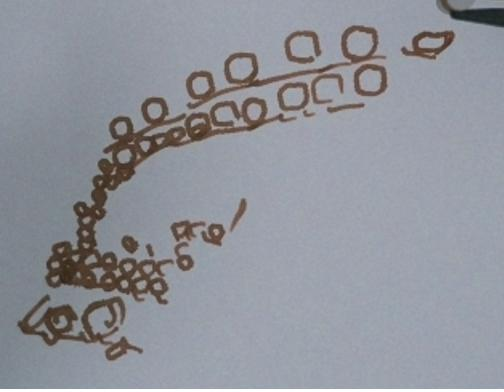

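Call:
{"method": "move", "body": {"target": [[0,0,0,0,0,0,1, 0.00197,-0.01098,0,0,-0.01322,0.20850,-1],[0,0,0,0,0,0,1, 0.00197,-0.01098,0.03597,0,-0.01322,0.20850,-1],[0,0,0,0,0,0,1, 0.00197,-0.00391,0.03597,0,-0.01322,0.19609,-1],[0,0,0,0,0,0,1, 0.00197,-0.00224,0.03597,0,-0.01322,0.18934,-1],[0,0,0,0,0,0,1, -0.01220,-0.00224,0.03597,0,-0.01322,0.18934,-1]], "speed": [0.9,0.12,0.15,0.035,0.2], "blend": [0,0,0.002,0,0], "cameras": []}}

Scene clock: 775.50 s.
left_arm: end_effector_position=(+0.3943, +0.3350, +0.1104) grip_measured=+1.000 grip_effort_nm=0.00 end_effector_quat_wxyz=(+0.619, -0.015, +0.785, -0.003) | right_arm: end_effector_position=(+0.2738, +0.0833, +0.0999) grip_measured=-0.782 grip_effort_nm=-1.03 end_effector_quat_wxyz=(-0.362, +0.606, -0.386, -0.594)
Joint positions: left_arm=[1.014 -0.037 1.582 -0.053 0.332 -0.05 0.094] | right_arm=[0.886 -0.17 2.347 -1.398 1.268 0.642 0.01]
Joint torques (N m): left_arm=[1.67 0.03 -6.48 -0.01 5.24 -0.14] | right_arm=[1.12 0.04 -8.98 -0.13 4.15 -0.42]
Heat: left arm: 45 °C; right arm: 42 °C.
Joint targets: left_arm=[1.021 -0.037 1.573 -0.053 0.341 -0.050] | right_arm=[0.873 -0.166 2.352 -1.400 1.261 0.637]
move: done

Call:
{"method": "move", "body": {"target": [[0,0,0,0,0,0,1, -0.00044,0,0,0,0,-0.00247,-1],[0,0,0,0,0,0,1, -0.00044,0.01329,0,0,0,-0.00931,-1],[0,0,0,0,0,0,1, 0.01417,0.01329,0,0,0,-0.00931,-1],[0,0,0,0,0,0,1, 0.01417,-0.00757,0,0,0,0.00342,-1],[0,0,0,0,0,0,1, 0.01417,-0.00144,0,0,0,-0.00229,-1],[0,0,0,0,0,0,1, 0.01417,0.00016,0,0,0,-0.00904,-1]], "speed": [0.1,0.15,0.4,0.4,0.15,0.035], "blend": [0.002,0,0.02,0.005,0.002,0], "cameras": []}}

Scene clock: 780.03 s.
left_arm: end_effector_position=(+0.3943, +0.3350, +0.1104) grip_measured=+1.000 grip_effort_nm=0.00 end_effector_quat_wxyz=(+0.619, -0.015, +0.785, -0.003) | right_arm: end_effector_position=(+0.2826, +0.0789, +0.1087) grip_measured=-0.782 grip_effort_nm=-1.03 end_effector_quat_wxyz=(-0.396, +0.614, -0.364, -0.578)
Joint positions: left_arm=[1.014 -0.037 1.582 -0.053 0.332 -0.05 0.094] | right_arm=[0.973 -0.169 2.347 -1.398 1.268 0.623 0.01]
Joint torques (N m): left_arm=[1.66 0.02 -6.42 -0.06 5.38 -0.05] | right_arm=[1.39 0.04 -9.07 -0.09 4.18 -0.57]
Heat: left arm: 45 °C; right arm: 43 °C.
Joint targets: left_arm=[1.021 -0.037 1.573 -0.053 0.341 -0.050] | right_arm=[0.993 -0.164 2.352 -1.400 1.261 0.617]
move: done

Call:
{"method": "move", "body": {"target": [[0,0,0,0,0,0,1, -0.01460,0,0,0,0,0,-1],[0,0,0,0,0,0,1, -0.01460,0.00334,0,0,0,-0.00499,-1],[0,0,0,0,0,0,1, -0.01460,0.00443,0,0,0,-0.0080,-1],[0,0,0,0,0,0,1, -0.01460,0.00001,0,0,0,-0.01003,-1],[0,0,0,0,0,0,1, -0.01460,-0.00565,0,0,0,-0.01003,-1],[0,0,0,0,0,0,1, -0.01460,-0.01265,0,0,0,0.00373,-1],[0,0,0,0,0,0,1, -0.01460,-0.01806,0,0,0,0.00845,-1],[0,0,0,0,0,0,1, -0.01460,-0.01914,0,0,0,0.01335,-1],[0,0,0,0,0,0,1, -0.01460,-0.01559,0,0,0,0.0152,-1],[0,0,0,0,0,0,1, 0,-0.01559,0,0,0,0.0152,-1],[0,0,0,0,0,0,1, 0,0.01407,0,0,0,0.00571,-1],[0,0,0,0,0,0,1, 0,0.00971,0,0,0,0.00054,-1],[0,0,0,0,0,0,1, 0,0.00912,0,0,0,-0.00621,-1]], "speed": [0.2,0.11,0.04,0.15,0.19,0.2,0.17,0.05,0.15,0.4,0.4,0.15,0.035], "blend": [0,0.005,0.004,0.006,0.006,0.006,0.006,0.004,0,0.02,0.005,0.002,0], "cameras": []}}

Scene clock: 786.33 s.
left_arm: end_effector_position=(+0.3943, +0.3350, +0.1104) grip_measured=+1.000 grip_effort_nm=0.00 end_effector_quat_wxyz=(+0.619, -0.015, +0.785, -0.003) | right_arm: end_effector_position=(+0.2883, +0.0749, +0.1086) grip_measured=-0.782 grip_effort_nm=-1.03 end_effector_quat_wxyz=(-0.373, +0.594, -0.396, -0.593)
Joint positions: left_arm=[1.014 -0.037 1.582 -0.053 0.332 -0.05 0.094] | right_arm=[0.972 -0.078 2.347 -1.398 1.268 0.61 0.01]
Joint torques (N m): left_arm=[1.7 0.03 -6.53 -0.05 5.27 0.12] | right_arm=[1.4 -0.09 -9.07 -0.09 4.18 -0.54]
Heat: left arm: 45 °C; right arm: 43 °C.
Joint targets: left_arm=[1.021 -0.037 1.573 -0.053 0.341 -0.050] | right_arm=[0.993 -0.087 2.352 -1.400 1.261 0.603]
move: done; blend cut to 0.0046 rad at target 2, 0.0054 rad at target 7

Call:
{"method": "move", "body": {"target": [[0,0,0,0,0,0,1, -0.01507,0,0,0,0,0,-1],[0,0,0,0,0,0,1, -0.01507,0,0,0,0,-0.00247,-1],[0,0,0,0,0,0,1, -0.01507,-0.00282,0,0,0,-0.00625,-1],[0,0,0,0,0,0,1, -0.01507,-0.01021,0,0,0,-0.00683,-1],[0,0,0,0,0,0,1, -0.01507,-0.01933,0,0,0,0.00679,-1],[0,0,0,0,0,0,1, -0.01507,-0.02672,0,0,0,0.01201,-1],[0,0,0,0,0,0,1, -0.01507,-0.02953,0,0,0,0.01758,-1],[0,0,0,0,0,0,1, -0.01507,-0.02471,0,0,0,0.02140,-1],[0,0,0,0,0,0,1, -0.01507,-0.01732,0,0,0,0.02199,-1],[0,0,0,0,0,0,1, -0.01507,-0.00820,0,0,0,0.00832,-1],[0,0,0,0,0,0,1, -0.01507,-0.00081,0,0,0,0.00310,-1],[0,0,0,0,0,0,1, -0.01507,0.00200,0,0,0,-0.00247,-1],[0,0,0,0,0,0,1, -0.01507,-0.00282,0,0,0,-0.00625,-1],[0,0,0,0,0,0,1, 0,-0.00282,0,0,0,-0.00625,-1],[0,0,0,0,0,0,1, 0,-0.01685,0,0,0,0.00517,-1]], "speed": [0.2,0.1,0.08,0.21,0.25,0.21,0.09,0.15,0.21,0.25,0.21,0.09,0.15,0.4,0.4], "blend": [0,0.002,0.006,0.006,0.006,0.006,0.006,0.006,0.006,0.006,0.006,0.006,0,0.02,0], "cameras": []}}

Scene clock: 793.47 s.
left_arm: end_effector_position=(+0.3943, +0.3350, +0.1104) grip_measured=+1.000 grip_effort_nm=0.00 end_effector_quat_wxyz=(+0.619, -0.015, +0.785, -0.003) | right_arm: end_effector_position=(+0.2879, +0.0744, +0.1088) grip_measured=-0.782 grip_effort_nm=-1.03 end_effector_quat_wxyz=(-0.414, +0.621, -0.350, -0.566)
Joint positions: left_arm=[1.014 -0.037 1.582 -0.053 0.332 -0.05 0.094] | right_arm=[0.973 -0.222 2.347 -1.403 1.268 0.609 0.01]
Joint torques (N m): left_arm=[1.67 0.03 -6.52 -0.05 5.3 -0.14] | right_arm=[1.39 -0.08 -9.07 -0.04 4.18 0.5]
Heat: left arm: 45 °C; right arm: 44 °C.
Joint targets: left_arm=[1.021 -0.037 1.573 -0.053 0.341 -0.050] | right_arm=[0.993 -0.230 2.352 -1.401 1.261 0.615]
move: done

Call:
{"method": "move", "body": {"target": [[0,0,0,0,0,0,1, 0,0.00672,0,0,0,-0.00531,-1],[0,0,0,0,0,0,1, 0,0.00830,0,0,0,-0.01205,-1],[0,0,0,0,0,0,1, -0.01460,0.00830,0,0,0,-0.01205,-1],[0,0,0,0,0,0,1, -0.01460,0.00830,0,0,0,-0.01452,-1],[0,0,0,0,0,0,1, -0.01460,0.02035,0,0,0,-0.02109,-1],[0,0,0,0,0,0,1, 0,0.02035,0,0,0,-0.02109,-1],[0,0,0,0,0,0,1, 0,0.02004,0,0,0,-0.00674,-1],[0,0,0,0,0,0,1, 0,0.01544,0,0,0,-0.01439,-1],[0,0,0,0,0,0,1, 0,0.01380,0,0,0,-0.02113,-1]], "speed": [0.15,0.035,0.2,0.1,0.15,0.4,0.4,0.15,0.035], "blend": [0.002,0,0,0.002,0,0.02,0.005,0.002,0], "cameras": []}}

Scene clock: 799.10 s.
left_arm: end_effector_position=(+0.3943, +0.3350, +0.1104) grip_measured=+1.000 grip_effort_nm=0.00 end_effector_quat_wxyz=(+0.619, -0.015, +0.785, -0.003) | right_arm: end_effector_position=(+0.3021, +0.0640, +0.1087) grip_measured=-0.782 grip_effort_nm=-1.03 end_effector_quat_wxyz=(-0.390, +0.593, -0.397, -0.582)
Joint positions: left_arm=[1.014 -0.037 1.582 -0.053 0.332 -0.05 0.094] | right_arm=[0.972 -0.104 2.347 -1.403 1.268 0.574 0.01]
Joint torques (N m): left_arm=[1.64 0.03 -6.54 -0.06 5.24 -0.14] | right_arm=[1.39 -0.11 -9.07 -0.05 4.16 -0.57]
Heat: left arm: 45 °C; right arm: 44 °C.
Joint targets: left_arm=[1.021 -0.037 1.573 -0.053 0.341 -0.050] | right_arm=[0.993 -0.113 2.352 -1.400 1.261 0.568]
move: done; blend cut to 0.016 rad at target 6

Call:
{"method": "move", "body": {"target": [[0,0,0,0,0,0,1, -0.01460,0,0,0,0,0,-1],[0,0,0,0,0,0,1, -0.01460,0,0,0,0,-0.00247,-1],[0,0,0,0,0,0,1, -0.01460,-0.00189,0,0,0,-0.00436,-1],[0,0,0,0,0,0,1, -0.01460,-0.00642,0,0,0,0.00683,-1],[0,0,0,0,0,0,1, -0.01460,-0.01096,0,0,0,0.00931,-1],[0,0,0,0,0,0,1, -0.01460,-0.01285,0,0,0,0.01237,-1],[0,0,0,0,0,0,1, -0.01460,-0.00896,0,0,0,0.01425,-1],[0,0,0,0,0,0,1, -0.01460,-0.00442,0,0,0,0.00306,-1],[0,0,0,0,0,0,1, -0.01460,0.00012,0,0,0,0.00058,-1],[0,0,0,0,0,0,1, -0.01460,0.00200,0,0,0,-0.00247,-1],[0,0,0,0,0,0,1, -0.01460,-0.00189,0,0,0,-0.00436,-1],[0,0,0,0,0,0,1, 0,-0.00189,0,0,0,-0.00436,-1],[0,0,0,0,0,0,1, 0,-0.00025,0,0,0,0.00764,-1],[0,0,0,0,0,0,1, 0,-0.00496,0,0,0,0.00166,-1],[0,0,0,0,0,0,1, 0,-0.00658,0,0,0,-0.00508,-1]], "speed": [0.2,0.1,0.1,0.16,0.16,0.065,0.14,0.16,0.16,0.065,0.14,0.4,0.4,0.15,0.035], "blend": [0,0.002,0.006,0.006,0.006,0.006,0.006,0.006,0.006,0.006,0,0.02,0.005,0.002,0], "cameras": []}}

Scene clock: 805.37 s.
left_arm: end_effector_position=(+0.3943, +0.3350, +0.1104) grip_measured=+1.000 grip_effort_nm=0.00 end_effector_quat_wxyz=(+0.619, -0.015, +0.785, -0.003) | right_arm: end_effector_position=(+0.3061, +0.0609, +0.1087) grip_measured=-0.782 grip_effort_nm=-1.03 end_effector_quat_wxyz=(-0.409, +0.602, -0.383, -0.569)
Joint positions: left_arm=[1.014 -0.037 1.582 -0.053 0.332 -0.05 0.094] | right_arm=[0.973 -0.16 2.347 -1.403 1.268 0.564 0.01]
Joint torques (N m): left_arm=[1.66 0.05 -6.48 -0.05 5.29 -0.05] | right_arm=[1.39 -0.07 -9.07 -0.05 4.16 -0.68]
Heat: left arm: 45 °C; right arm: 44 °C.
Joint targets: left_arm=[1.021 -0.037 1.573 -0.053 0.341 -0.050] | right_arm=[0.993 -0.169 2.352 -1.400 1.261 0.556]
move: done; blend cut to 0.0133 rad at target 12

Call:
{"method": "move", "body": {"target": [[0,0,0,0,0,0,1, -0.01460,0,0,0,0,0,-1],[0,0,0,0,0,0,1, -0.01460,0,0,0,0,-0.00247,-1],[0,0,0,0,0,0,1, -0.01460,-0.00189,0,0,0,-0.00436,-1],[0,0,0,0,0,0,1, -0.01460,-0.00642,0,0,0,0.00683,-1],[0,0,0,0,0,0,1, -0.01460,-0.01096,0,0,0,0.00931,-1],[0,0,0,0,0,0,1, -0.01460,-0.01285,0,0,0,0.01237,-1],[0,0,0,0,0,0,1, -0.01460,-0.00896,0,0,0,0.01425,-1],[0,0,0,0,0,0,1, -0.01460,-0.00442,0,0,0,0.00306,-1],[0,0,0,0,0,0,1, -0.01460,0.00012,0,0,0,0.00058,-1],[0,0,0,0,0,0,1, -0.01460,0.00200,0,0,0,-0.00247,-1],[0,0,0,0,0,0,1, -0.01460,-0.00189,0,0,0,-0.00436,-1],[0,0,0,0,0,0,1, 0,-0.00189,0,0,0,-0.00436,-1],[0,0,0,0,0,0,1, 0,0.01163,0,0,0,-0.07720,-1],[0,0,0,0,0,0,1, 0,0.00698,0,0,0,-0.08287,-1],[0,0,0,0,0,0,1, 0,0.00533,0,0,0,-0.08961,-1]], "speed": [0.2,0.1,0.1,0.16,0.16,0.065,0.14,0.16,0.16,0.065,0.14,0.4,0.4,0.15,0.035], "blend": [0,0.002,0.006,0.006,0.006,0.006,0.006,0.006,0.006,0.006,0,0.02,0.005,0.002,0], "cameras": []}}

Scene clock: 811.43 s.
left_arm: end_effector_position=(+0.3943, +0.3350, +0.1104) grip_measured=+1.000 grip_effort_nm=0.00 end_effector_quat_wxyz=(+0.619, -0.015, +0.785, -0.003) | right_arm: end_effector_position=(+0.3798, -0.0092, +0.1087) grip_measured=-0.782 grip_effort_nm=-1.03 end_effector_quat_wxyz=(-0.452, +0.550, -0.455, -0.535)
Joint positions: left_arm=[1.014 -0.037 1.582 -0.053 0.332 -0.05 0.094] | right_arm=[0.972 -0.115 2.347 -1.401 1.268 0.363 0.01]
Joint torques (N m): left_arm=[1.65 0.07 -6.54 -0.02 5.35 -0.05] | right_arm=[1.39 -0.11 -9.07 -0.06 4.18 -0.55]
Heat: left arm: 45 °C; right arm: 44 °C.
Joint targets: left_arm=[1.021 -0.037 1.573 -0.053 0.341 -0.050] | right_arm=[0.993 -0.123 2.352 -1.400 1.261 0.357]
move: done

Call:
{"method": "move", "body": {"target": [[0,0,0,0,0,0,1, -0.01460,0,0,0,0,0,-1],[0,0,0,0,0,0,1, -0.01460,0,0,0,0,-0.00247,-1],[0,0,0,0,0,0,1, -0.01460,-0.00192,0,0,0,-0.00441,-1],[0,0,0,0,0,0,1, -0.01460,-0.00656,0,0,0,0.00683,-1],[0,0,0,0,0,0,1, -0.01460,-0.01121,0,0,0,0.00931,-1],[0,0,0,0,0,0,1, -0.01460,-0.01313,0,0,0,0.01246,-1],[0,0,0,0,0,0,1, -0.01460,-0.00920,0,0,0,0.01434,-1],[0,0,0,0,0,0,1, -0.01460,-0.00456,0,0,0,0.00315,-1],[0,0,0,0,0,0,1, -0.01460,0.00008,0,0,0,0.00063,-1],[0,0,0,0,0,0,1, -0.01460,0.00200,0,0,0,-0.00247,-1],[0,0,0,0,0,0,1, -0.01460,-0.00192,0,0,0,-0.00441,-1],[0,0,0,0,0,0,1, 0,-0.00192,0,0,0,-0.00441,-1],[0,0,0,0,0,0,1, 0,-0.01019,0,0,0,0.01915,-1],[0,0,0,0,0,0,1, 0,-0.00407,0,0,0,0.01448,-1],[0,0,0,0,0,0,1, 0,-0.00239,0,0,0,0.00773,-1]], "speed": [0.2,0.1,0.1,0.16,0.16,0.065,0.14,0.16,0.16,0.065,0.14,0.4,0.4,0.15,0.035], "blend": [0,0.002,0.006,0.006,0.006,0.006,0.006,0.006,0.006,0.006,0,0.02,0.005,0.002,0], "cameras": []}}

Scene clock: 817.53 s.
left_arm: end_effector_position=(+0.3943, +0.3350, +0.1104) grip_measured=+1.000 grip_effort_nm=0.00 end_effector_quat_wxyz=(+0.619, -0.015, +0.785, -0.003) | right_arm: end_effector_position=(+0.3740, -0.0026, +0.1087) grip_measured=-0.782 grip_effort_nm=-1.03 end_effector_quat_wxyz=(-0.457, +0.561, -0.440, -0.532)
Joint positions: left_arm=[1.014 -0.037 1.582 -0.053 0.332 -0.05 0.094] | right_arm=[0.973 -0.149 2.347 -1.401 1.268 0.38 0.01]
Joint torques (N m): left_arm=[1.67 0.03 -6.32 -0.1 5.27 -0.09] | right_arm=[1.39 0.02 -9.07 -0.06 4.16 -0.46]
Heat: left arm: 45 °C; right arm: 44 °C.
Joint targets: left_arm=[1.021 -0.037 1.573 -0.053 0.341 -0.050] | right_arm=[0.993 -0.144 2.352 -1.400 1.261 0.374]
move: done

Call:
{"method": "move", "body": {"target": [[0,0,0,0,0,0,1, -0.01460,0,0,0,0,0,-1],[0,0,0,0,0,0,1, -0.01460,0,0,0,0,-0.00247,-1],[0,0,0,0,0,0,1, -0.01460,0.00832,0,0,0,-0.01147,-1],[0,0,0,0,0,0,1, 0,0.00832,0,0,0,-0.01147,-1],[0,0,0,0,0,0,1, 0,-0.01134,0,0,0,-0.00881,-1],[0,0,0,0,0,0,1, 0,-0.00556,0,0,0,-0.01524,-1],[0,0,0,0,0,0,1, 0,-0.00392,0,0,0,-0.02199,-1],[0,0,0,0,0,0,1, -0.01460,-0.00392,0,0,0,-0.02199,-1],[0,0,0,0,0,0,1, -0.01460,-0.00392,0,0,0,-0.02446,-1],[0,0,0,0,0,0,1, -0.01460,0.00562,0,0,0,-0.03768,-1],[0,0,0,0,0,0,1, 0,0.00562,0,0,0,-0.03768,-1],[0,0,0,0,0,0,1, 0,0.00562,-0.04263,0,0,-0.03768,-1]], "speed": [0.2,0.1,0.15,0.4,0.4,0.15,0.035,0.2,0.1,0.15,0.4,0.4], "blend": [0,0.002,0,0.02,0.005,0.002,0,0,0.002,0,0,0], "cameras": []}}

Scene clock: 826.37 s.
left_arm: end_effector_position=(+0.3943, +0.3350, +0.1104) grip_measured=+1.000 grip_effort_nm=0.00 end_effector_quat_wxyz=(+0.619, -0.015, +0.785, -0.003) | right_arm: end_effector_position=(+0.4003, -0.0361, +0.1350) grip_measured=-0.782 grip_effort_nm=-1.03 end_effector_quat_wxyz=(-0.485, +0.542, -0.458, -0.511)
Joint positions: left_arm=[1.014 -0.037 1.582 -0.053 0.332 -0.05 0.094] | right_arm=[0.98 -0.1 2.289 -1.401 1.265 0.296 0.01]
Joint torques (N m): left_arm=[1.66 0.05 -6.5 -0.04 5.26 -0.09] | right_arm=[1.34 0.03 -11.67 -0.03 4.7 -0.43]
Heat: left arm: 45 °C; right arm: 44 °C.
Joint targets: left_arm=[1.021 -0.037 1.573 -0.053 0.341 -0.050] | right_arm=[0.993 -0.096 2.257 -1.401 1.261 0.291]
move: done

Call:
{"method": "move", "body": {"target": [[0,0,0,0,0,0,1, 0.00119,-0.01578,0,0,-0.01425,0.17050,-1],[0,0,0,0,0,0,1, 0.00119,-0.01578,0.03597,0,-0.01425,0.17050,-1],[0,0,0,0,0,0,1, 0.00119,-0.00871,0.03597,0,-0.01425,0.15728,-1],[0,0,0,0,0,0,1, 0.00119,-0.00708,0.03597,0,-0.01425,0.15054,-1],[0,0,0,0,0,0,1, -0.01294,-0.00708,0.03597,0,-0.01425,0.15054,-1]], "speed": [0.9,0.12,0.15,0.035,0.2], "blend": [0,0,0.002,0,0], "cameras": []}}

Scene clock: 833.23 s.
left_arm: end_effector_position=(+0.3943, +0.3350, +0.1104) grip_measured=+1.000 grip_effort_nm=0.00 end_effector_quat_wxyz=(+0.619, -0.015, +0.785, -0.003) | right_arm: end_effector_position=(+0.2733, +0.0767, +0.0996) grip_measured=-0.782 grip_effort_nm=-1.03 end_effector_quat_wxyz=(-0.361, +0.602, -0.393, -0.594)
Joint positions: left_arm=[1.014 -0.037 1.582 -0.053 0.332 -0.05 0.094] | right_arm=[0.899 -0.16 2.332 -1.399 1.237 0.631 0.01]
Joint torques (N m): left_arm=[1.68 0.05 -6.45 -0.05 5.18 -0.09] | right_arm=[1.07 0.04 -8.98 -0.12 4.12 -0.46]
Heat: left arm: 45 °C; right arm: 44 °C.
Joint targets: left_arm=[1.021 -0.037 1.573 -0.053 0.341 -0.050] | right_arm=[0.883 -0.156 2.337 -1.400 1.230 0.626]
move: done

Call:
{"method": "move", "body": {"target": [[0,0,0,0,0,0,1, 0,0,0,0,0,-0.00247,-1],[0,0,0,0,0,0,1, 0,0.01036,0,0,0,-0.00751,-1],[0,0,0,0,0,0,1, 0.01413,0.01036,0,0,0,-0.00751,-1],[0,0,0,0,0,0,1, 0.01413,-0.00516,0,0,0,-0.01151,-1],[0,0,0,0,0,0,1, 0.01413,0.00085,0,0,0,-0.01691,-1],[0,0,0,0,0,0,1, 0.01413,0.00245,0,0,0,-0.02365,-1],[0,0,0,0,0,0,1, 0,0.00245,0,0,0,-0.02365,-1],[0,0,0,0,0,0,1, 0,0.00245,0,0,0,-0.02612,-1],[0,0,0,0,0,0,1, 0,0.01168,0,0,0,-0.03094,-1],[0,0,0,0,0,0,1, 0.01413,0.01168,0,0,0,-0.03094,-1],[0,0,0,0,0,0,1, 0.01413,0.01428,0,0,0,-0.02050,-1],[0,0,0,0,0,0,1, 0.01413,0.00969,0,0,0,-0.02689,-1],[0,0,0,0,0,0,1, 0.01413,0.00799,0,0,0,-0.03363,-1]], "speed": [0.1,0.15,0.4,0.4,0.15,0.035,0.2,0.1,0.15,0.4,0.4,0.15,0.035], "blend": [0.002,0,0.02,0.005,0.002,0,0,0.002,0,0.02,0.005,0.002,0], "cameras": []}}

Scene clock: 840.83 s.
left_arm: end_effector_position=(+0.3943, +0.3350, +0.1104) grip_measured=+1.000 grip_effort_nm=0.00 end_effector_quat_wxyz=(+0.619, -0.015, +0.785, -0.003) | right_arm: end_effector_position=(+0.3043, +0.0557, +0.1079) grip_measured=-0.782 grip_effort_nm=-1.03 end_effector_quat_wxyz=(-0.386, +0.583, -0.413, -0.584)
Joint positions: left_arm=[1.014 -0.037 1.582 -0.053 0.332 -0.05 0.094] | right_arm=[0.982 -0.079 2.332 -1.399 1.237 0.557 0.01]
Joint torques (N m): left_arm=[1.66 0.05 -6.41 -0.02 5.35 -0.02] | right_arm=[1.4 -0.1 -8.92 -0.08 4.12 -0.51]
Heat: left arm: 45 °C; right arm: 43 °C.
Joint targets: left_arm=[1.021 -0.037 1.573 -0.053 0.341 -0.050] | right_arm=[1.003 -0.088 2.337 -1.400 1.230 0.551]
move: done; blend cut to 0.0116 rad at target 10

Call:
{"method": "move", "body": {"target": [[0,0,0,0,0,0,1, -0.0145,0,0,0,0,0,-1],[0,0,0,0,0,0,1, -0.0145,0,0,0,0,-0.00247,-1],[0,0,0,0,0,0,1, -0.0145,-0.00189,0,0,0,-0.00436,-1],[0,0,0,0,0,0,1, -0.0145,-0.00645,0,0,0,0.00683,-1],[0,0,0,0,0,0,1, -0.0145,-0.01101,0,0,0,0.00935,-1],[0,0,0,0,0,0,1, -0.0145,-0.01289,0,0,0,0.01246,-1],[0,0,0,0,0,0,1, -0.0145,-0.00900,0,0,0,0.01439,-1],[0,0,0,0,0,0,1, -0.0145,-0.00444,0,0,0,0.00315,-1],[0,0,0,0,0,0,1, -0.0145,0.00012,0,0,0,0.00063,-1],[0,0,0,0,0,0,1, -0.0145,0.00200,0,0,0,-0.00247,-1],[0,0,0,0,0,0,1, -0.0145,-0.00189,0,0,0,-0.00436,-1],[0,0,0,0,0,0,1, 0,-0.00189,0,0,0,-0.00436,-1],[0,0,0,0,0,0,1, 0,-0.00019,0,0,0,0.00863,-1],[0,0,0,0,0,0,1, 0,-0.00514,0,0,0,0.00166,-1],[0,0,0,0,0,0,1, 0,-0.00674,0,0,0,-0.00508,-1]], "speed": [0.2,0.1,0.1,0.16,0.16,0.065,0.14,0.16,0.16,0.065,0.14,0.4,0.4,0.15,0.035], "blend": [0,0.002,0.006,0.006,0.006,0.006,0.006,0.006,0.006,0.006,0,0.02,0.005,0.002,0], "cameras": []}}

Scene clock: 846.77 s.
left_arm: end_effector_position=(+0.3943, +0.3350, +0.1104) grip_measured=+1.000 grip_effort_nm=0.00 end_effector_quat_wxyz=(+0.619, -0.015, +0.785, -0.003) | right_arm: end_effector_position=(+0.3087, +0.0521, +0.1079) grip_measured=-0.782 grip_effort_nm=-1.03 end_effector_quat_wxyz=(-0.406, +0.592, -0.399, -0.571)
Joint positions: left_arm=[1.014 -0.037 1.582 -0.053 0.332 -0.05 0.094] | right_arm=[0.983 -0.137 2.332 -1.4 1.237 0.546 0.01]
Joint torques (N m): left_arm=[1.69 0.04 -6.63 -0.03 5.23 -0.03] | right_arm=[1.4 -0.1 -8.92 -0.08 4.12 -0.47]
Heat: left arm: 45 °C; right arm: 42 °C.
Joint targets: left_arm=[1.021 -0.037 1.573 -0.053 0.341 -0.050] | right_arm=[1.003 -0.145 2.337 -1.400 1.230 0.539]
move: done; blend cut to 0.0144 rad at target 12

Call:
{"method": "move", "body": {"target": [[0,0,0,0,0,0,1, -0.01413,0,0,0,0,0,-1],[0,0,0,0,0,0,1, -0.01413,0,0,0,0,-0.00247,-1],[0,0,0,0,0,0,1, -0.01413,-0.00189,0,0,0,-0.00436,-1],[0,0,0,0,0,0,1, -0.01413,-0.00645,0,0,0,0.00683,-1],[0,0,0,0,0,0,1, -0.01413,-0.01101,0,0,0,0.00935,-1],[0,0,0,0,0,0,1, -0.01413,-0.01289,0,0,0,0.01246,-1],[0,0,0,0,0,0,1, -0.01413,-0.00900,0,0,0,0.01439,-1],[0,0,0,0,0,0,1, -0.01413,-0.00444,0,0,0,0.00315,-1],[0,0,0,0,0,0,1, -0.01413,0.00012,0,0,0,0.00063,-1],[0,0,0,0,0,0,1, -0.01413,0.00200,0,0,0,-0.00247,-1],[0,0,0,0,0,0,1, -0.01413,-0.00189,0,0,0,-0.00436,-1],[0,0,0,0,0,0,1, 0,-0.00189,0,0,0,-0.00436,-1],[0,0,0,0,0,0,1, 0,-0.02055,0,0,0,0.00247,-1],[0,0,0,0,0,0,1, 0,-0.01443,0,0,0,-0.0045,-1],[0,0,0,0,0,0,1, 0,-0.01279,0,0,0,-0.01124,-1]], "speed": [0.2,0.1,0.1,0.16,0.16,0.065,0.14,0.16,0.16,0.065,0.14,0.4,0.4,0.15,0.035], "blend": [0,0.002,0.006,0.006,0.006,0.006,0.006,0.006,0.006,0.006,0,0.02,0.005,0.002,0], "cameras": []}}

Scene clock: 853.07 s.
left_arm: end_effector_position=(+0.3943, +0.3350, +0.1104) grip_measured=+1.000 grip_effort_nm=0.00 end_effector_quat_wxyz=(+0.619, -0.015, +0.785, -0.003) | right_arm: end_effector_position=(+0.3184, +0.0441, +0.1080) grip_measured=-0.782 grip_effort_nm=-1.03 end_effector_quat_wxyz=(-0.448, +0.611, -0.369, -0.539)
Joint positions: left_arm=[1.014 -0.037 1.582 -0.053 0.332 -0.05 0.094] | right_arm=[0.984 -0.26 2.332 -1.4 1.237 0.52 0.01]
Joint torques (N m): left_arm=[1.68 0.04 -6.56 -0.03 5.16 -0.02] | right_arm=[1.39 0.06 -8.94 -0.07 4.12 -0.57]
Heat: left arm: 45 °C; right arm: 42 °C.
Joint targets: left_arm=[1.021 -0.037 1.573 -0.053 0.341 -0.050] | right_arm=[1.003 -0.254 2.337 -1.400 1.230 0.514]
move: done

Call:
{"method": "move", "body": {"target": [[0,0,0,0,0,0,1, -0.01413,0,0,0,0,0,-1],[0,0,0,0,0,0,1, -0.01413,0,0,0,0,-0.00247,-1],[0,0,0,0,0,0,1, -0.01413,0.01444,0,0,0,-0.01106,-1],[0,0,0,0,0,0,1, 0,0.01444,0,0,0,-0.01106,-1],[0,0,0,0,0,0,1, 0,0.02405,0,0,0,0.01371,-1],[0,0,0,0,0,0,1, 0,0.02017,0,0,0,0.00764,-1],[0,0,0,0,0,0,1, 0,0.01843,0,0,0,0.0009,-1]], "speed": [0.2,0.1,0.15,0.4,0.4,0.15,0.035], "blend": [0,0.002,0,0.02,0.005,0.002,0], "cameras": []}}

Scene clock: 857.70 s.
left_arm: end_effector_position=(+0.3943, +0.3350, +0.1104) grip_measured=+1.000 grip_effort_nm=0.00 end_effector_quat_wxyz=(+0.619, -0.015, +0.785, -0.003) | right_arm: end_effector_position=(+0.3175, +0.0449, +0.1079) grip_measured=-0.782 grip_effort_nm=-1.03 end_effector_quat_wxyz=(-0.399, +0.577, -0.420, -0.576)
Joint positions: left_arm=[1.014 -0.037 1.582 -0.053 0.332 -0.05 0.094] | right_arm=[0.982 -0.089 2.332 -1.4 1.237 0.523 0.01]
Joint torques (N m): left_arm=[1.66 0.06 -6.5 -0.07 5.27 -0.01] | right_arm=[1.4 -0.08 -8.94 -0.08 4.11 -0.51]
Heat: left arm: 45 °C; right arm: 41 °C.
Joint targets: left_arm=[1.021 -0.037 1.573 -0.053 0.341 -0.050] | right_arm=[1.003 -0.098 2.337 -1.400 1.230 0.516]
move: done

Call:
{"method": "move", "body": {"target": [[0,0,0,0,0,0,1, -0.0145,0,0,0,0,0,-1],[0,0,0,0,0,0,1, -0.0145,0,0,0,0,-0.00247,-1],[0,0,0,0,0,0,1, -0.0145,-0.00165,0,0,0,-0.00414,-1],[0,0,0,0,0,0,1, -0.0145,-0.00562,0,0,0,0.00701,-1],[0,0,0,0,0,0,1, -0.0145,-0.00959,0,0,0,0.00922,-1],[0,0,0,0,0,0,1, -0.0145,-0.01124,0,0,0,0.01192,-1],[0,0,0,0,0,0,1, -0.0145,-0.00759,0,0,0,0.01358,-1],[0,0,0,0,0,0,1, -0.0145,-0.00362,0,0,0,0.00243,-1],[0,0,0,0,0,0,1, -0.0145,0.00035,0,0,0,0.00022,-1],[0,0,0,0,0,0,1, -0.0145,0.00200,0,0,0,-0.00247,-1],[0,0,0,0,0,0,1, -0.0145,-0.00165,0,0,0,-0.00414,-1],[0,0,0,0,0,0,1, 0,-0.00165,0,0,0,-0.00414,-1],[0,0,0,0,0,0,1, 0,0.00032,0,0,0,0.00832,-1],[0,0,0,0,0,0,1, 0,-0.00463,0,0,0,0.0040,-1],[0,0,0,0,0,0,1, 0,-0.00619,0,0,0,-0.00274,-1]], "speed": [0.2,0.1,0.1,0.15,0.15,0.065,0.14,0.15,0.15,0.065,0.14,0.4,0.4,0.15,0.035], "blend": [0,0.002,0.006,0.006,0.006,0.006,0.006,0.006,0.006,0.006,0,0.02,0.005,0.002,0], "cameras": []}}

Scene clock: 863.53 s.
left_arm: end_effector_position=(+0.3943, +0.3350, +0.1104) grip_measured=+1.000 grip_effort_nm=0.00 end_effector_quat_wxyz=(+0.619, -0.015, +0.785, -0.003) | right_arm: end_effector_position=(+0.3199, +0.0429, +0.1079) grip_measured=-0.782 grip_effort_nm=-1.03 end_effector_quat_wxyz=(-0.416, +0.587, -0.406, -0.564)
Joint positions: left_arm=[1.014 -0.037 1.582 -0.053 0.332 -0.05 0.094] | right_arm=[0.983 -0.142 2.332 -1.4 1.237 0.517 0.01]
Joint torques (N m): left_arm=[1.7 0.02 -6.42 -0.05 5.27 -0.05] | right_arm=[1.39 -0.09 -8.94 -0.08 4.12 -0.54]
Heat: left arm: 45 °C; right arm: 41 °C.
Joint targets: left_arm=[1.021 -0.037 1.573 -0.053 0.341 -0.050] | right_arm=[1.003 -0.150 2.337 -1.400 1.230 0.510]
move: done; blend cut to 0.0139 rad at target 12

Call:
{"method": "move", "body": {"target": [[0,0,0,0,0,0,1, -0.01413,0,0,0,0,0,-1],[0,0,0,0,0,0,1, -0.01413,0,0,0,0,-0.00247,-1],[0,0,0,0,0,0,1, -0.01413,-0.00165,0,0,0,-0.00414,-1],[0,0,0,0,0,0,1, -0.01413,-0.00562,0,0,0,0.00701,-1],[0,0,0,0,0,0,1, -0.01413,-0.00959,0,0,0,0.00922,-1],[0,0,0,0,0,0,1, -0.01413,-0.01124,0,0,0,0.01192,-1],[0,0,0,0,0,0,1, -0.01413,-0.00759,0,0,0,0.01358,-1],[0,0,0,0,0,0,1, -0.01413,-0.00362,0,0,0,0.00243,-1],[0,0,0,0,0,0,1, -0.01413,0.00035,0,0,0,0.00022,-1],[0,0,0,0,0,0,1, -0.01413,0.00200,0,0,0,-0.00247,-1],[0,0,0,0,0,0,1, -0.01413,-0.00165,0,0,0,-0.00414,-1],[0,0,0,0,0,0,1, 0,-0.00165,0,0,0,-0.00414,-1],[0,0,0,0,0,0,1, 0,0.00297,0,0,0,0.00207,-1],[0,0,0,0,0,0,1, 0,-0.00151,0,0,0,-0.00157,-1],[0,0,0,0,0,0,1, 0,-0.00305,0,0,0,-0.00832,-1]], "speed": [0.2,0.1,0.1,0.15,0.15,0.065,0.14,0.15,0.15,0.065,0.14,0.4,0.4,0.15,0.035], "blend": [0,0.002,0.006,0.006,0.006,0.006,0.006,0.006,0.006,0.006,0,0.02,0.005,0.002,0], "cameras": []}}

Scene clock: 869.27 s.
left_arm: end_effector_position=(+0.3943, +0.3350, +0.1104) grip_measured=+1.000 grip_effort_nm=0.00 end_effector_quat_wxyz=(+0.619, -0.015, +0.785, -0.003) | right_arm: end_effector_position=(+0.3269, +0.0368, +0.1080) grip_measured=-0.782 grip_effort_nm=-1.03 end_effector_quat_wxyz=(-0.428, +0.589, -0.404, -0.554)
Joint positions: left_arm=[1.014 -0.037 1.582 -0.053 0.332 -0.05 0.094] | right_arm=[0.983 -0.168 2.332 -1.4 1.237 0.498 0.01]
Joint torques (N m): left_arm=[1.68 0.04 -6.57 -0.06 5.24 -0.14] | right_arm=[1.4 -0.09 -8.94 -0.08 4.12 -0.44]
Heat: left arm: 45 °C; right arm: 41 °C.
Joint targets: left_arm=[1.021 -0.037 1.573 -0.053 0.341 -0.050] | right_arm=[1.003 -0.176 2.337 -1.400 1.230 0.492]
move: done; blend cut to 0.0196 rad at target 12

Call:
{"method": "move", "body": {"target": [[0,0,0,0,0,0,1, -0.01413,0,0,0,0,0,-1],[0,0,0,0,0,0,1, -0.01413,0,0,0,0,-0.00247,-1],[0,0,0,0,0,0,1, -0.01413,-0.00170,0,0,0,-0.00418,-1],[0,0,0,0,0,0,1, -0.01413,-0.00579,0,0,0,0.00701,-1],[0,0,0,0,0,0,1, -0.01413,-0.00988,0,0,0,0.00922,-1],[0,0,0,0,0,0,1, -0.01413,-0.01157,0,0,0,0.01201,-1],[0,0,0,0,0,0,1, -0.01413,-0.00787,0,0,0,0.01367,-1],[0,0,0,0,0,0,1, -0.01413,-0.00378,0,0,0,0.00252,-1],[0,0,0,0,0,0,1, -0.01413,0.00031,0,0,0,0.00027,-1],[0,0,0,0,0,0,1, -0.01413,0.00200,0,0,0,-0.00247,-1],[0,0,0,0,0,0,1, -0.01413,-0.00170,0,0,0,-0.00418,-1],[0,0,0,0,0,0,1, 0,-0.00170,0,0,0,-0.00418,-1],[0,0,0,0,0,0,1, 0,-0.00753,0,0,0,-0.07504,-1],[0,0,0,0,0,0,1, 0,-0.00140,0,0,0,-0.08147,-1],[0,0,0,0,0,0,1, 0,0.00025,0,0,0,-0.08822,-1]], "speed": [0.2,0.1,0.1,0.15,0.15,0.065,0.14,0.15,0.15,0.065,0.14,0.4,0.4,0.15,0.035], "blend": [0,0.002,0.006,0.006,0.006,0.006,0.006,0.006,0.006,0.006,0,0.02,0.005,0.002,0], "cameras": []}}

Scene clock: 875.40 s.
left_arm: end_effector_position=(+0.3943, +0.3350, +0.1104) grip_measured=+1.000 grip_effort_nm=0.00 end_effector_quat_wxyz=(+0.619, -0.015, +0.785, -0.003) | right_arm: end_effector_position=(+0.3937, -0.0351, +0.1080) grip_measured=-0.782 grip_effort_nm=-1.03 end_effector_quat_wxyz=(-0.483, +0.549, -0.456, -0.507)
Joint positions: left_arm=[1.014 -0.037 1.582 -0.053 0.332 -0.05 0.094] | right_arm=[0.983 -0.179 2.332 -1.4 1.237 0.302 0.01]
Joint torques (N m): left_arm=[1.64 0.04 -6.5 -0.06 5.3 -0.14] | right_arm=[1.39 0.05 -8.94 -0.08 4.12 -0.59]
Heat: left arm: 45 °C; right arm: 41 °C.
Joint targets: left_arm=[1.021 -0.037 1.573 -0.053 0.341 -0.050] | right_arm=[1.003 -0.174 2.337 -1.400 1.230 0.296]
move: done

Call:
{"method": "move", "body": {"target": [[0,0,0,0,0,0,1, -0.01413,0,0,0,0,0,-1],[0,0,0,0,0,0,1, -0.01413,0,0,0,0,-0.00247,-1],[0,0,0,0,0,0,1, -0.01413,0.00275,0,0,0,-0.00688,-1],[0,0,0,0,0,0,1, -0.01413,0.00499,0,0,0,-0.00836,-1],[0,0,0,0,0,0,1, -0.01413,0.01269,0,0,0,-0.01736,-1],[0,0,0,0,0,0,1, 0,0.01269,0,0,0,-0.01736,-1],[0,0,0,0,0,0,1, 0,0.01402,0,0,0,-0.00481,-1],[0,0,0,0,0,0,1, 0,0.00955,0,0,0,-0.01389,-1],[0,0,0,0,0,0,1, 0,0.00791,0,0,0,-0.02064,-1]], "speed": [0.2,0.1,0.12,0.12,0.15,0.4,0.4,0.15,0.035], "blend": [0,0.002,0.004,0.004,0,0.02,0.005,0.002,0], "cameras": []}}

Scene clock: 880.03 s.
left_arm: end_effector_position=(+0.3943, +0.3350, +0.1104) grip_measured=+1.000 grip_effort_nm=0.00 end_effector_quat_wxyz=(+0.619, -0.015, +0.785, -0.003) | right_arm: end_effector_position=(+0.4073, -0.0538, +0.1079) grip_measured=-0.782 grip_effort_nm=-1.03 end_effector_quat_wxyz=(-0.474, +0.519, -0.490, -0.515)
Joint positions: left_arm=[1.014 -0.037 1.582 -0.053 0.332 -0.05 0.094] | right_arm=[0.983 -0.098 2.332 -1.4 1.237 0.256 0.01]
Joint torques (N m): left_arm=[1.64 0.05 -6.49 -0.02 5.31 -0.13] | right_arm=[1.4 -0.09 -8.94 -0.08 4.12 -0.58]
Heat: left arm: 45 °C; right arm: 41 °C.
Joint targets: left_arm=[1.021 -0.037 1.573 -0.053 0.341 -0.050] | right_arm=[1.003 -0.107 2.337 -1.400 1.230 0.249]
move: done; blend cut to 0.014 rad at target 6

Call:
{"method": "move", "body": {"target": [[0,0,0,0,0,0,1, -0.0145,0,0,0,0,0,-1],[0,0,0,0,0,0,1, -0.0145,0,0,0,0,-0.00247,-1],[0,0,0,0,0,0,1, -0.0145,-0.00220,0,0,0,-0.00549,-1],[0,0,0,0,0,0,1, -0.0145,-0.00797,0,0,0,-0.00589,-1],[0,0,0,0,0,0,1, -0.0145,-0.01509,0,0,0,0.00715,-1],[0,0,0,0,0,0,1, -0.0145,-0.02085,0,0,0,0.01129,-1],[0,0,0,0,0,0,1, -0.0145,-0.02305,0,0,0,0.01569,-1],[0,0,0,0,0,0,1, -0.0145,-0.01884,0,0,0,0.01866,-1],[0,0,0,0,0,0,1, -0.0145,-0.01308,0,0,0,0.01911,-1],[0,0,0,0,0,0,1, -0.0145,-0.00596,0,0,0,0.00603,-1],[0,0,0,0,0,0,1, -0.0145,-0.00020,0,0,0,0.00193,-1],[0,0,0,0,0,0,1, -0.0145,0.00200,0,0,0,-0.00247,-1],[0,0,0,0,0,0,1, -0.0145,-0.00220,0,0,0,-0.00549,-1],[0,0,0,0,0,0,1, 0,-0.00220,0,0,0,-0.00549,-1],[0,0,0,0,0,0,1, 0,-0.02158,0,0,0,0.00908,-1]], "speed": [0.2,0.1,0.065,0.18,0.22,0.18,0.07,0.13,0.18,0.22,0.18,0.07,0.13,0.4,0.4], "blend": [0,0.002,0.006,0.006,0.006,0.006,0.006,0.006,0.006,0.006,0.006,0.006,0,0.02,0], "cameras": []}}

Scene clock: 886.93 s.
left_arm: end_effector_position=(+0.3943, +0.3350, +0.1104) grip_measured=+1.000 grip_effort_nm=0.00 end_effector_quat_wxyz=(+0.619, -0.015, +0.785, -0.003) | right_arm: end_effector_position=(+0.4042, -0.0501, +0.1081) grip_measured=-0.782 grip_effort_nm=-1.03 end_effector_quat_wxyz=(-0.517, +0.564, -0.437, -0.472)
Joint positions: left_arm=[1.014 -0.037 1.582 -0.053 0.332 -0.05 0.094] | right_arm=[0.984 -0.282 2.332 -1.402 1.237 0.265 0.01]
Joint torques (N m): left_arm=[1.64 0.06 -6.64 -0.02 5.19 -0.08] | right_arm=[1.39 -0.09 -8.92 -0.05 4.12 0.39]
Heat: left arm: 45 °C; right arm: 40 °C.
Joint targets: left_arm=[1.021 -0.037 1.573 -0.053 0.341 -0.050] | right_arm=[1.003 -0.290 2.337 -1.400 1.230 0.270]
move: done

Call:
{"method": "move", "body": {"target": [[0,0,0,0,0,0,1, 0,0.00530,0,0,0,-0.00625,-1],[0,0,0,0,0,0,1, 0,0.00694,0,0,0,-0.01299,-1],[0,0,0,0,0,0,1, -0.01413,0.00694,0,0,0,-0.01299,-1],[0,0,0,0,0,0,1, -0.01413,0.00694,0,0,0,-0.01547,-1],[0,0,0,0,0,0,1, -0.01413,0.02206,0,0,0,-0.02981,-1],[0,0,0,0,0,0,1, 0,0.02206,0,0,0,-0.02981,-1],[0,0,0,0,0,0,1, 0,0.02206,-0.04523,0,0,-0.02981,-1]], "speed": [0.15,0.035,0.2,0.1,0.15,0.4,0.4], "blend": [0.002,0,0,0.002,0,0,0], "cameras": []}}

Scene clock: 893.03 s.
left_arm: end_effector_position=(+0.3943, +0.3350, +0.1104) grip_measured=+1.000 grip_effort_nm=0.00 end_effector_quat_wxyz=(+0.619, -0.015, +0.785, -0.003) | right_arm: end_effector_position=(+0.4186, -0.0734, +0.1372) grip_measured=-0.782 grip_effort_nm=-1.03 end_effector_quat_wxyz=(+0.508, -0.524, +0.479, +0.488)
Joint positions: left_arm=[1.014 -0.037 1.582 -0.053 0.332 -0.05 0.094] | right_arm=[0.991 -0.106 2.266 -1.402 1.233 0.209 0.01]
Joint torques (N m): left_arm=[1.67 0.04 -6.48 -0.04 5.31 -0.14] | right_arm=[1.32 0.03 -11.32 -0.01 4.68 -0.55]
Heat: left arm: 45 °C; right arm: 41 °C.
Joint targets: left_arm=[1.021 -0.037 1.573 -0.053 0.341 -0.050] | right_arm=[1.003 -0.103 2.236 -1.400 1.230 0.203]
move: done

Call:
{"method": "move", "body": {"target": [[0,0,0,0,0,0,1, 0.00231,-0.01853,0,0,-0.01983,0.20517,-1],[0,0,0,0,0,0,1, 0.00231,-0.01853,0.03597,0,-0.01983,0.20517,-1],[0,0,0,0,0,0,1, 0.00231,-0.01204,0.03597,0,-0.01983,0.19249,-1],[0,0,0,0,0,0,1, 0.00231,-0.01044,0.03597,0,-0.01983,0.18575,-1],[0,0,0,0,0,0,1, -0.01183,-0.01044,0.03597,0,-0.01983,0.18575,-1]], "speed": [0.9,0.12,0.15,0.035,0.2], "blend": [0,0,0.002,0,0], "cameras": []}}

Scene clock: 898.90 s.
left_arm: end_effector_position=(+0.3943, +0.3350, +0.1104) grip_measured=+1.000 grip_effort_nm=0.00 end_effector_quat_wxyz=(+0.619, -0.015, +0.785, -0.003) | right_arm: end_effector_position=(+0.2701, +0.0694, +0.0994) grip_measured=-0.782 grip_effort_nm=-1.03 end_effector_quat_wxyz=(-0.374, +0.607, -0.386, -0.586)
Joint positions: left_arm=[1.014 -0.037 1.582 -0.053 0.332 -0.05 0.094] | right_arm=[0.921 -0.196 2.311 -1.398 1.193 0.622 0.01]
Joint torques (N m): left_arm=[1.67 0.04 -6.63 -0.02 5.26 -0.08] | right_arm=[1.07 0.04 -8.66 -0.13 4.04 -0.47]
Heat: left arm: 45 °C; right arm: 41 °C.
Joint targets: left_arm=[1.021 -0.037 1.573 -0.053 0.341 -0.050] | right_arm=[0.903 -0.191 2.316 -1.400 1.185 0.616]
move: done

Call:
{"method": "move", "body": {"target": [[0,0,0,0,0,0,1, 0.00028,0,0,0,0,-0.00247,-1],[0,0,0,0,0,0,1, 0.00028,0.01256,0,0,0,-0.00899,-1],[0,0,0,0,0,0,1, 0.01414,0.01256,0,0,0,-0.00899,-1],[0,0,0,0,0,0,1, 0.01414,-0.00573,0,0,0,-0.01205,-1],[0,0,0,0,0,0,1, 0.01414,-0.00031,0,0,0,-0.01664,-1],[0,0,0,0,0,0,1, 0.01414,0.00137,0,0,0,-0.02338,-1],[0,0,0,0,0,0,1, 0.00028,0.00137,0,0,0,-0.02338,-1],[0,0,0,0,0,0,1, 0.00028,0.00137,0,0,0,-0.02585,-1],[0,0,0,0,0,0,1, 0.00028,0.01268,0,0,0,-0.03224,-1],[0,0,0,0,0,0,1, 0.01414,0.01268,0,0,0,-0.03224,-1],[0,0,0,0,0,0,1, 0.01414,0.01608,0,0,0,-0.02329,-1],[0,0,0,0,0,0,1, 0.01414,0.01195,0,0,0,-0.02923,-1],[0,0,0,0,0,0,1, 0.01414,0.01023,0,0,0,-0.03597,-1]], "speed": [0.1,0.15,0.4,0.4,0.15,0.035,0.2,0.1,0.15,0.4,0.4,0.15,0.035], "blend": [0.002,0,0.02,0.005,0.002,0,0,0.002,0,0.02,0.005,0.002,0], "cameras": []}}

Scene clock: 906.67 s.
left_arm: end_effector_position=(+0.3943, +0.3350, +0.1104) grip_measured=+1.000 grip_effort_nm=0.00 end_effector_quat_wxyz=(+0.619, -0.015, +0.785, -0.003) | right_arm: end_effector_position=(+0.3026, +0.0471, +0.1075) grip_measured=-0.782 grip_effort_nm=-1.03 end_effector_quat_wxyz=(-0.394, +0.582, -0.413, -0.578)
Joint positions: left_arm=[1.014 -0.037 1.582 -0.053 0.332 -0.05 0.094] | right_arm=[1.002 -0.096 2.311 -1.398 1.193 0.543 0.01]
Joint torques (N m): left_arm=[1.69 0.08 -6.34 -0.04 5.2 -0.14] | right_arm=[1.39 -0.09 -8.72 -0.09 4 -0.61]
Heat: left arm: 45 °C; right arm: 42 °C.
Joint targets: left_arm=[1.021 -0.037 1.573 -0.053 0.341 -0.050] | right_arm=[1.023 -0.105 2.316 -1.400 1.185 0.537]
move: done; blend cut to 0.0144 rad at target 10

Call:
{"method": "move", "body": {"target": [[0,0,0,0,0,0,1, -0.01398,0,0,0,0,0,-1],[0,0,0,0,0,0,1, -0.01398,0,0,0,0,-0.00247,-1],[0,0,0,0,0,0,1, -0.01398,-0.00190,0,0,0,-0.00441,-1],[0,0,0,0,0,0,1, -0.01398,-0.00648,0,0,0,0.00683,-1],[0,0,0,0,0,0,1, -0.01398,-0.01107,0,0,0,0.00940,-1],[0,0,0,0,0,0,1, -0.01398,-0.01296,0,0,0,0.01259,-1],[0,0,0,0,0,0,1, -0.01398,-0.00906,0,0,0,0.01452,-1],[0,0,0,0,0,0,1, -0.01398,-0.00448,0,0,0,0.00324,-1],[0,0,0,0,0,0,1, -0.01398,0.00011,0,0,0,0.00067,-1],[0,0,0,0,0,0,1, -0.01398,0.00200,0,0,0,-0.00247,-1],[0,0,0,0,0,0,1, -0.01398,-0.00190,0,0,0,-0.00441,-1],[0,0,0,0,0,0,1, 0,-0.00190,0,0,0,-0.00441,-1],[0,0,0,0,0,0,1, 0,-0.00064,0,0,0,0.00594,-1],[0,0,0,0,0,0,1, 0,-0.00559,0,0,0,0.00081,-1],[0,0,0,0,0,0,1, 0,-0.00717,0,0,0,-0.00594,-1]], "speed": [0.2,0.1,0.1,0.16,0.16,0.065,0.14,0.16,0.16,0.065,0.14,0.4,0.4,0.15,0.035], "blend": [0,0.002,0.006,0.006,0.006,0.006,0.006,0.006,0.006,0.006,0,0.02,0.005,0.002,0], "cameras": []}}

Scene clock: 912.73 s.
left_arm: end_effector_position=(+0.3943, +0.3350, +0.1104) grip_measured=+1.000 grip_effort_nm=0.00 end_effector_quat_wxyz=(+0.619, -0.015, +0.785, -0.003) | right_arm: end_effector_position=(+0.3077, +0.0430, +0.1075) grip_measured=-0.782 grip_effort_nm=-1.03 end_effector_quat_wxyz=(-0.416, +0.592, -0.399, -0.563)
Joint positions: left_arm=[1.014 -0.037 1.582 -0.053 0.332 -0.05 0.094] | right_arm=[1.003 -0.157 2.311 -1.398 1.193 0.53 0.01]
Joint torques (N m): left_arm=[1.69 0.06 -6.53 -0.08 5.27 -0.02] | right_arm=[1.39 -0.08 -8.72 -0.09 4.01 -0.55]
Heat: left arm: 45 °C; right arm: 42 °C.
Joint targets: left_arm=[1.021 -0.037 1.573 -0.053 0.341 -0.050] | right_arm=[1.023 -0.165 2.316 -1.400 1.185 0.523]
move: done; blend cut to 0.0115 rad at target 12


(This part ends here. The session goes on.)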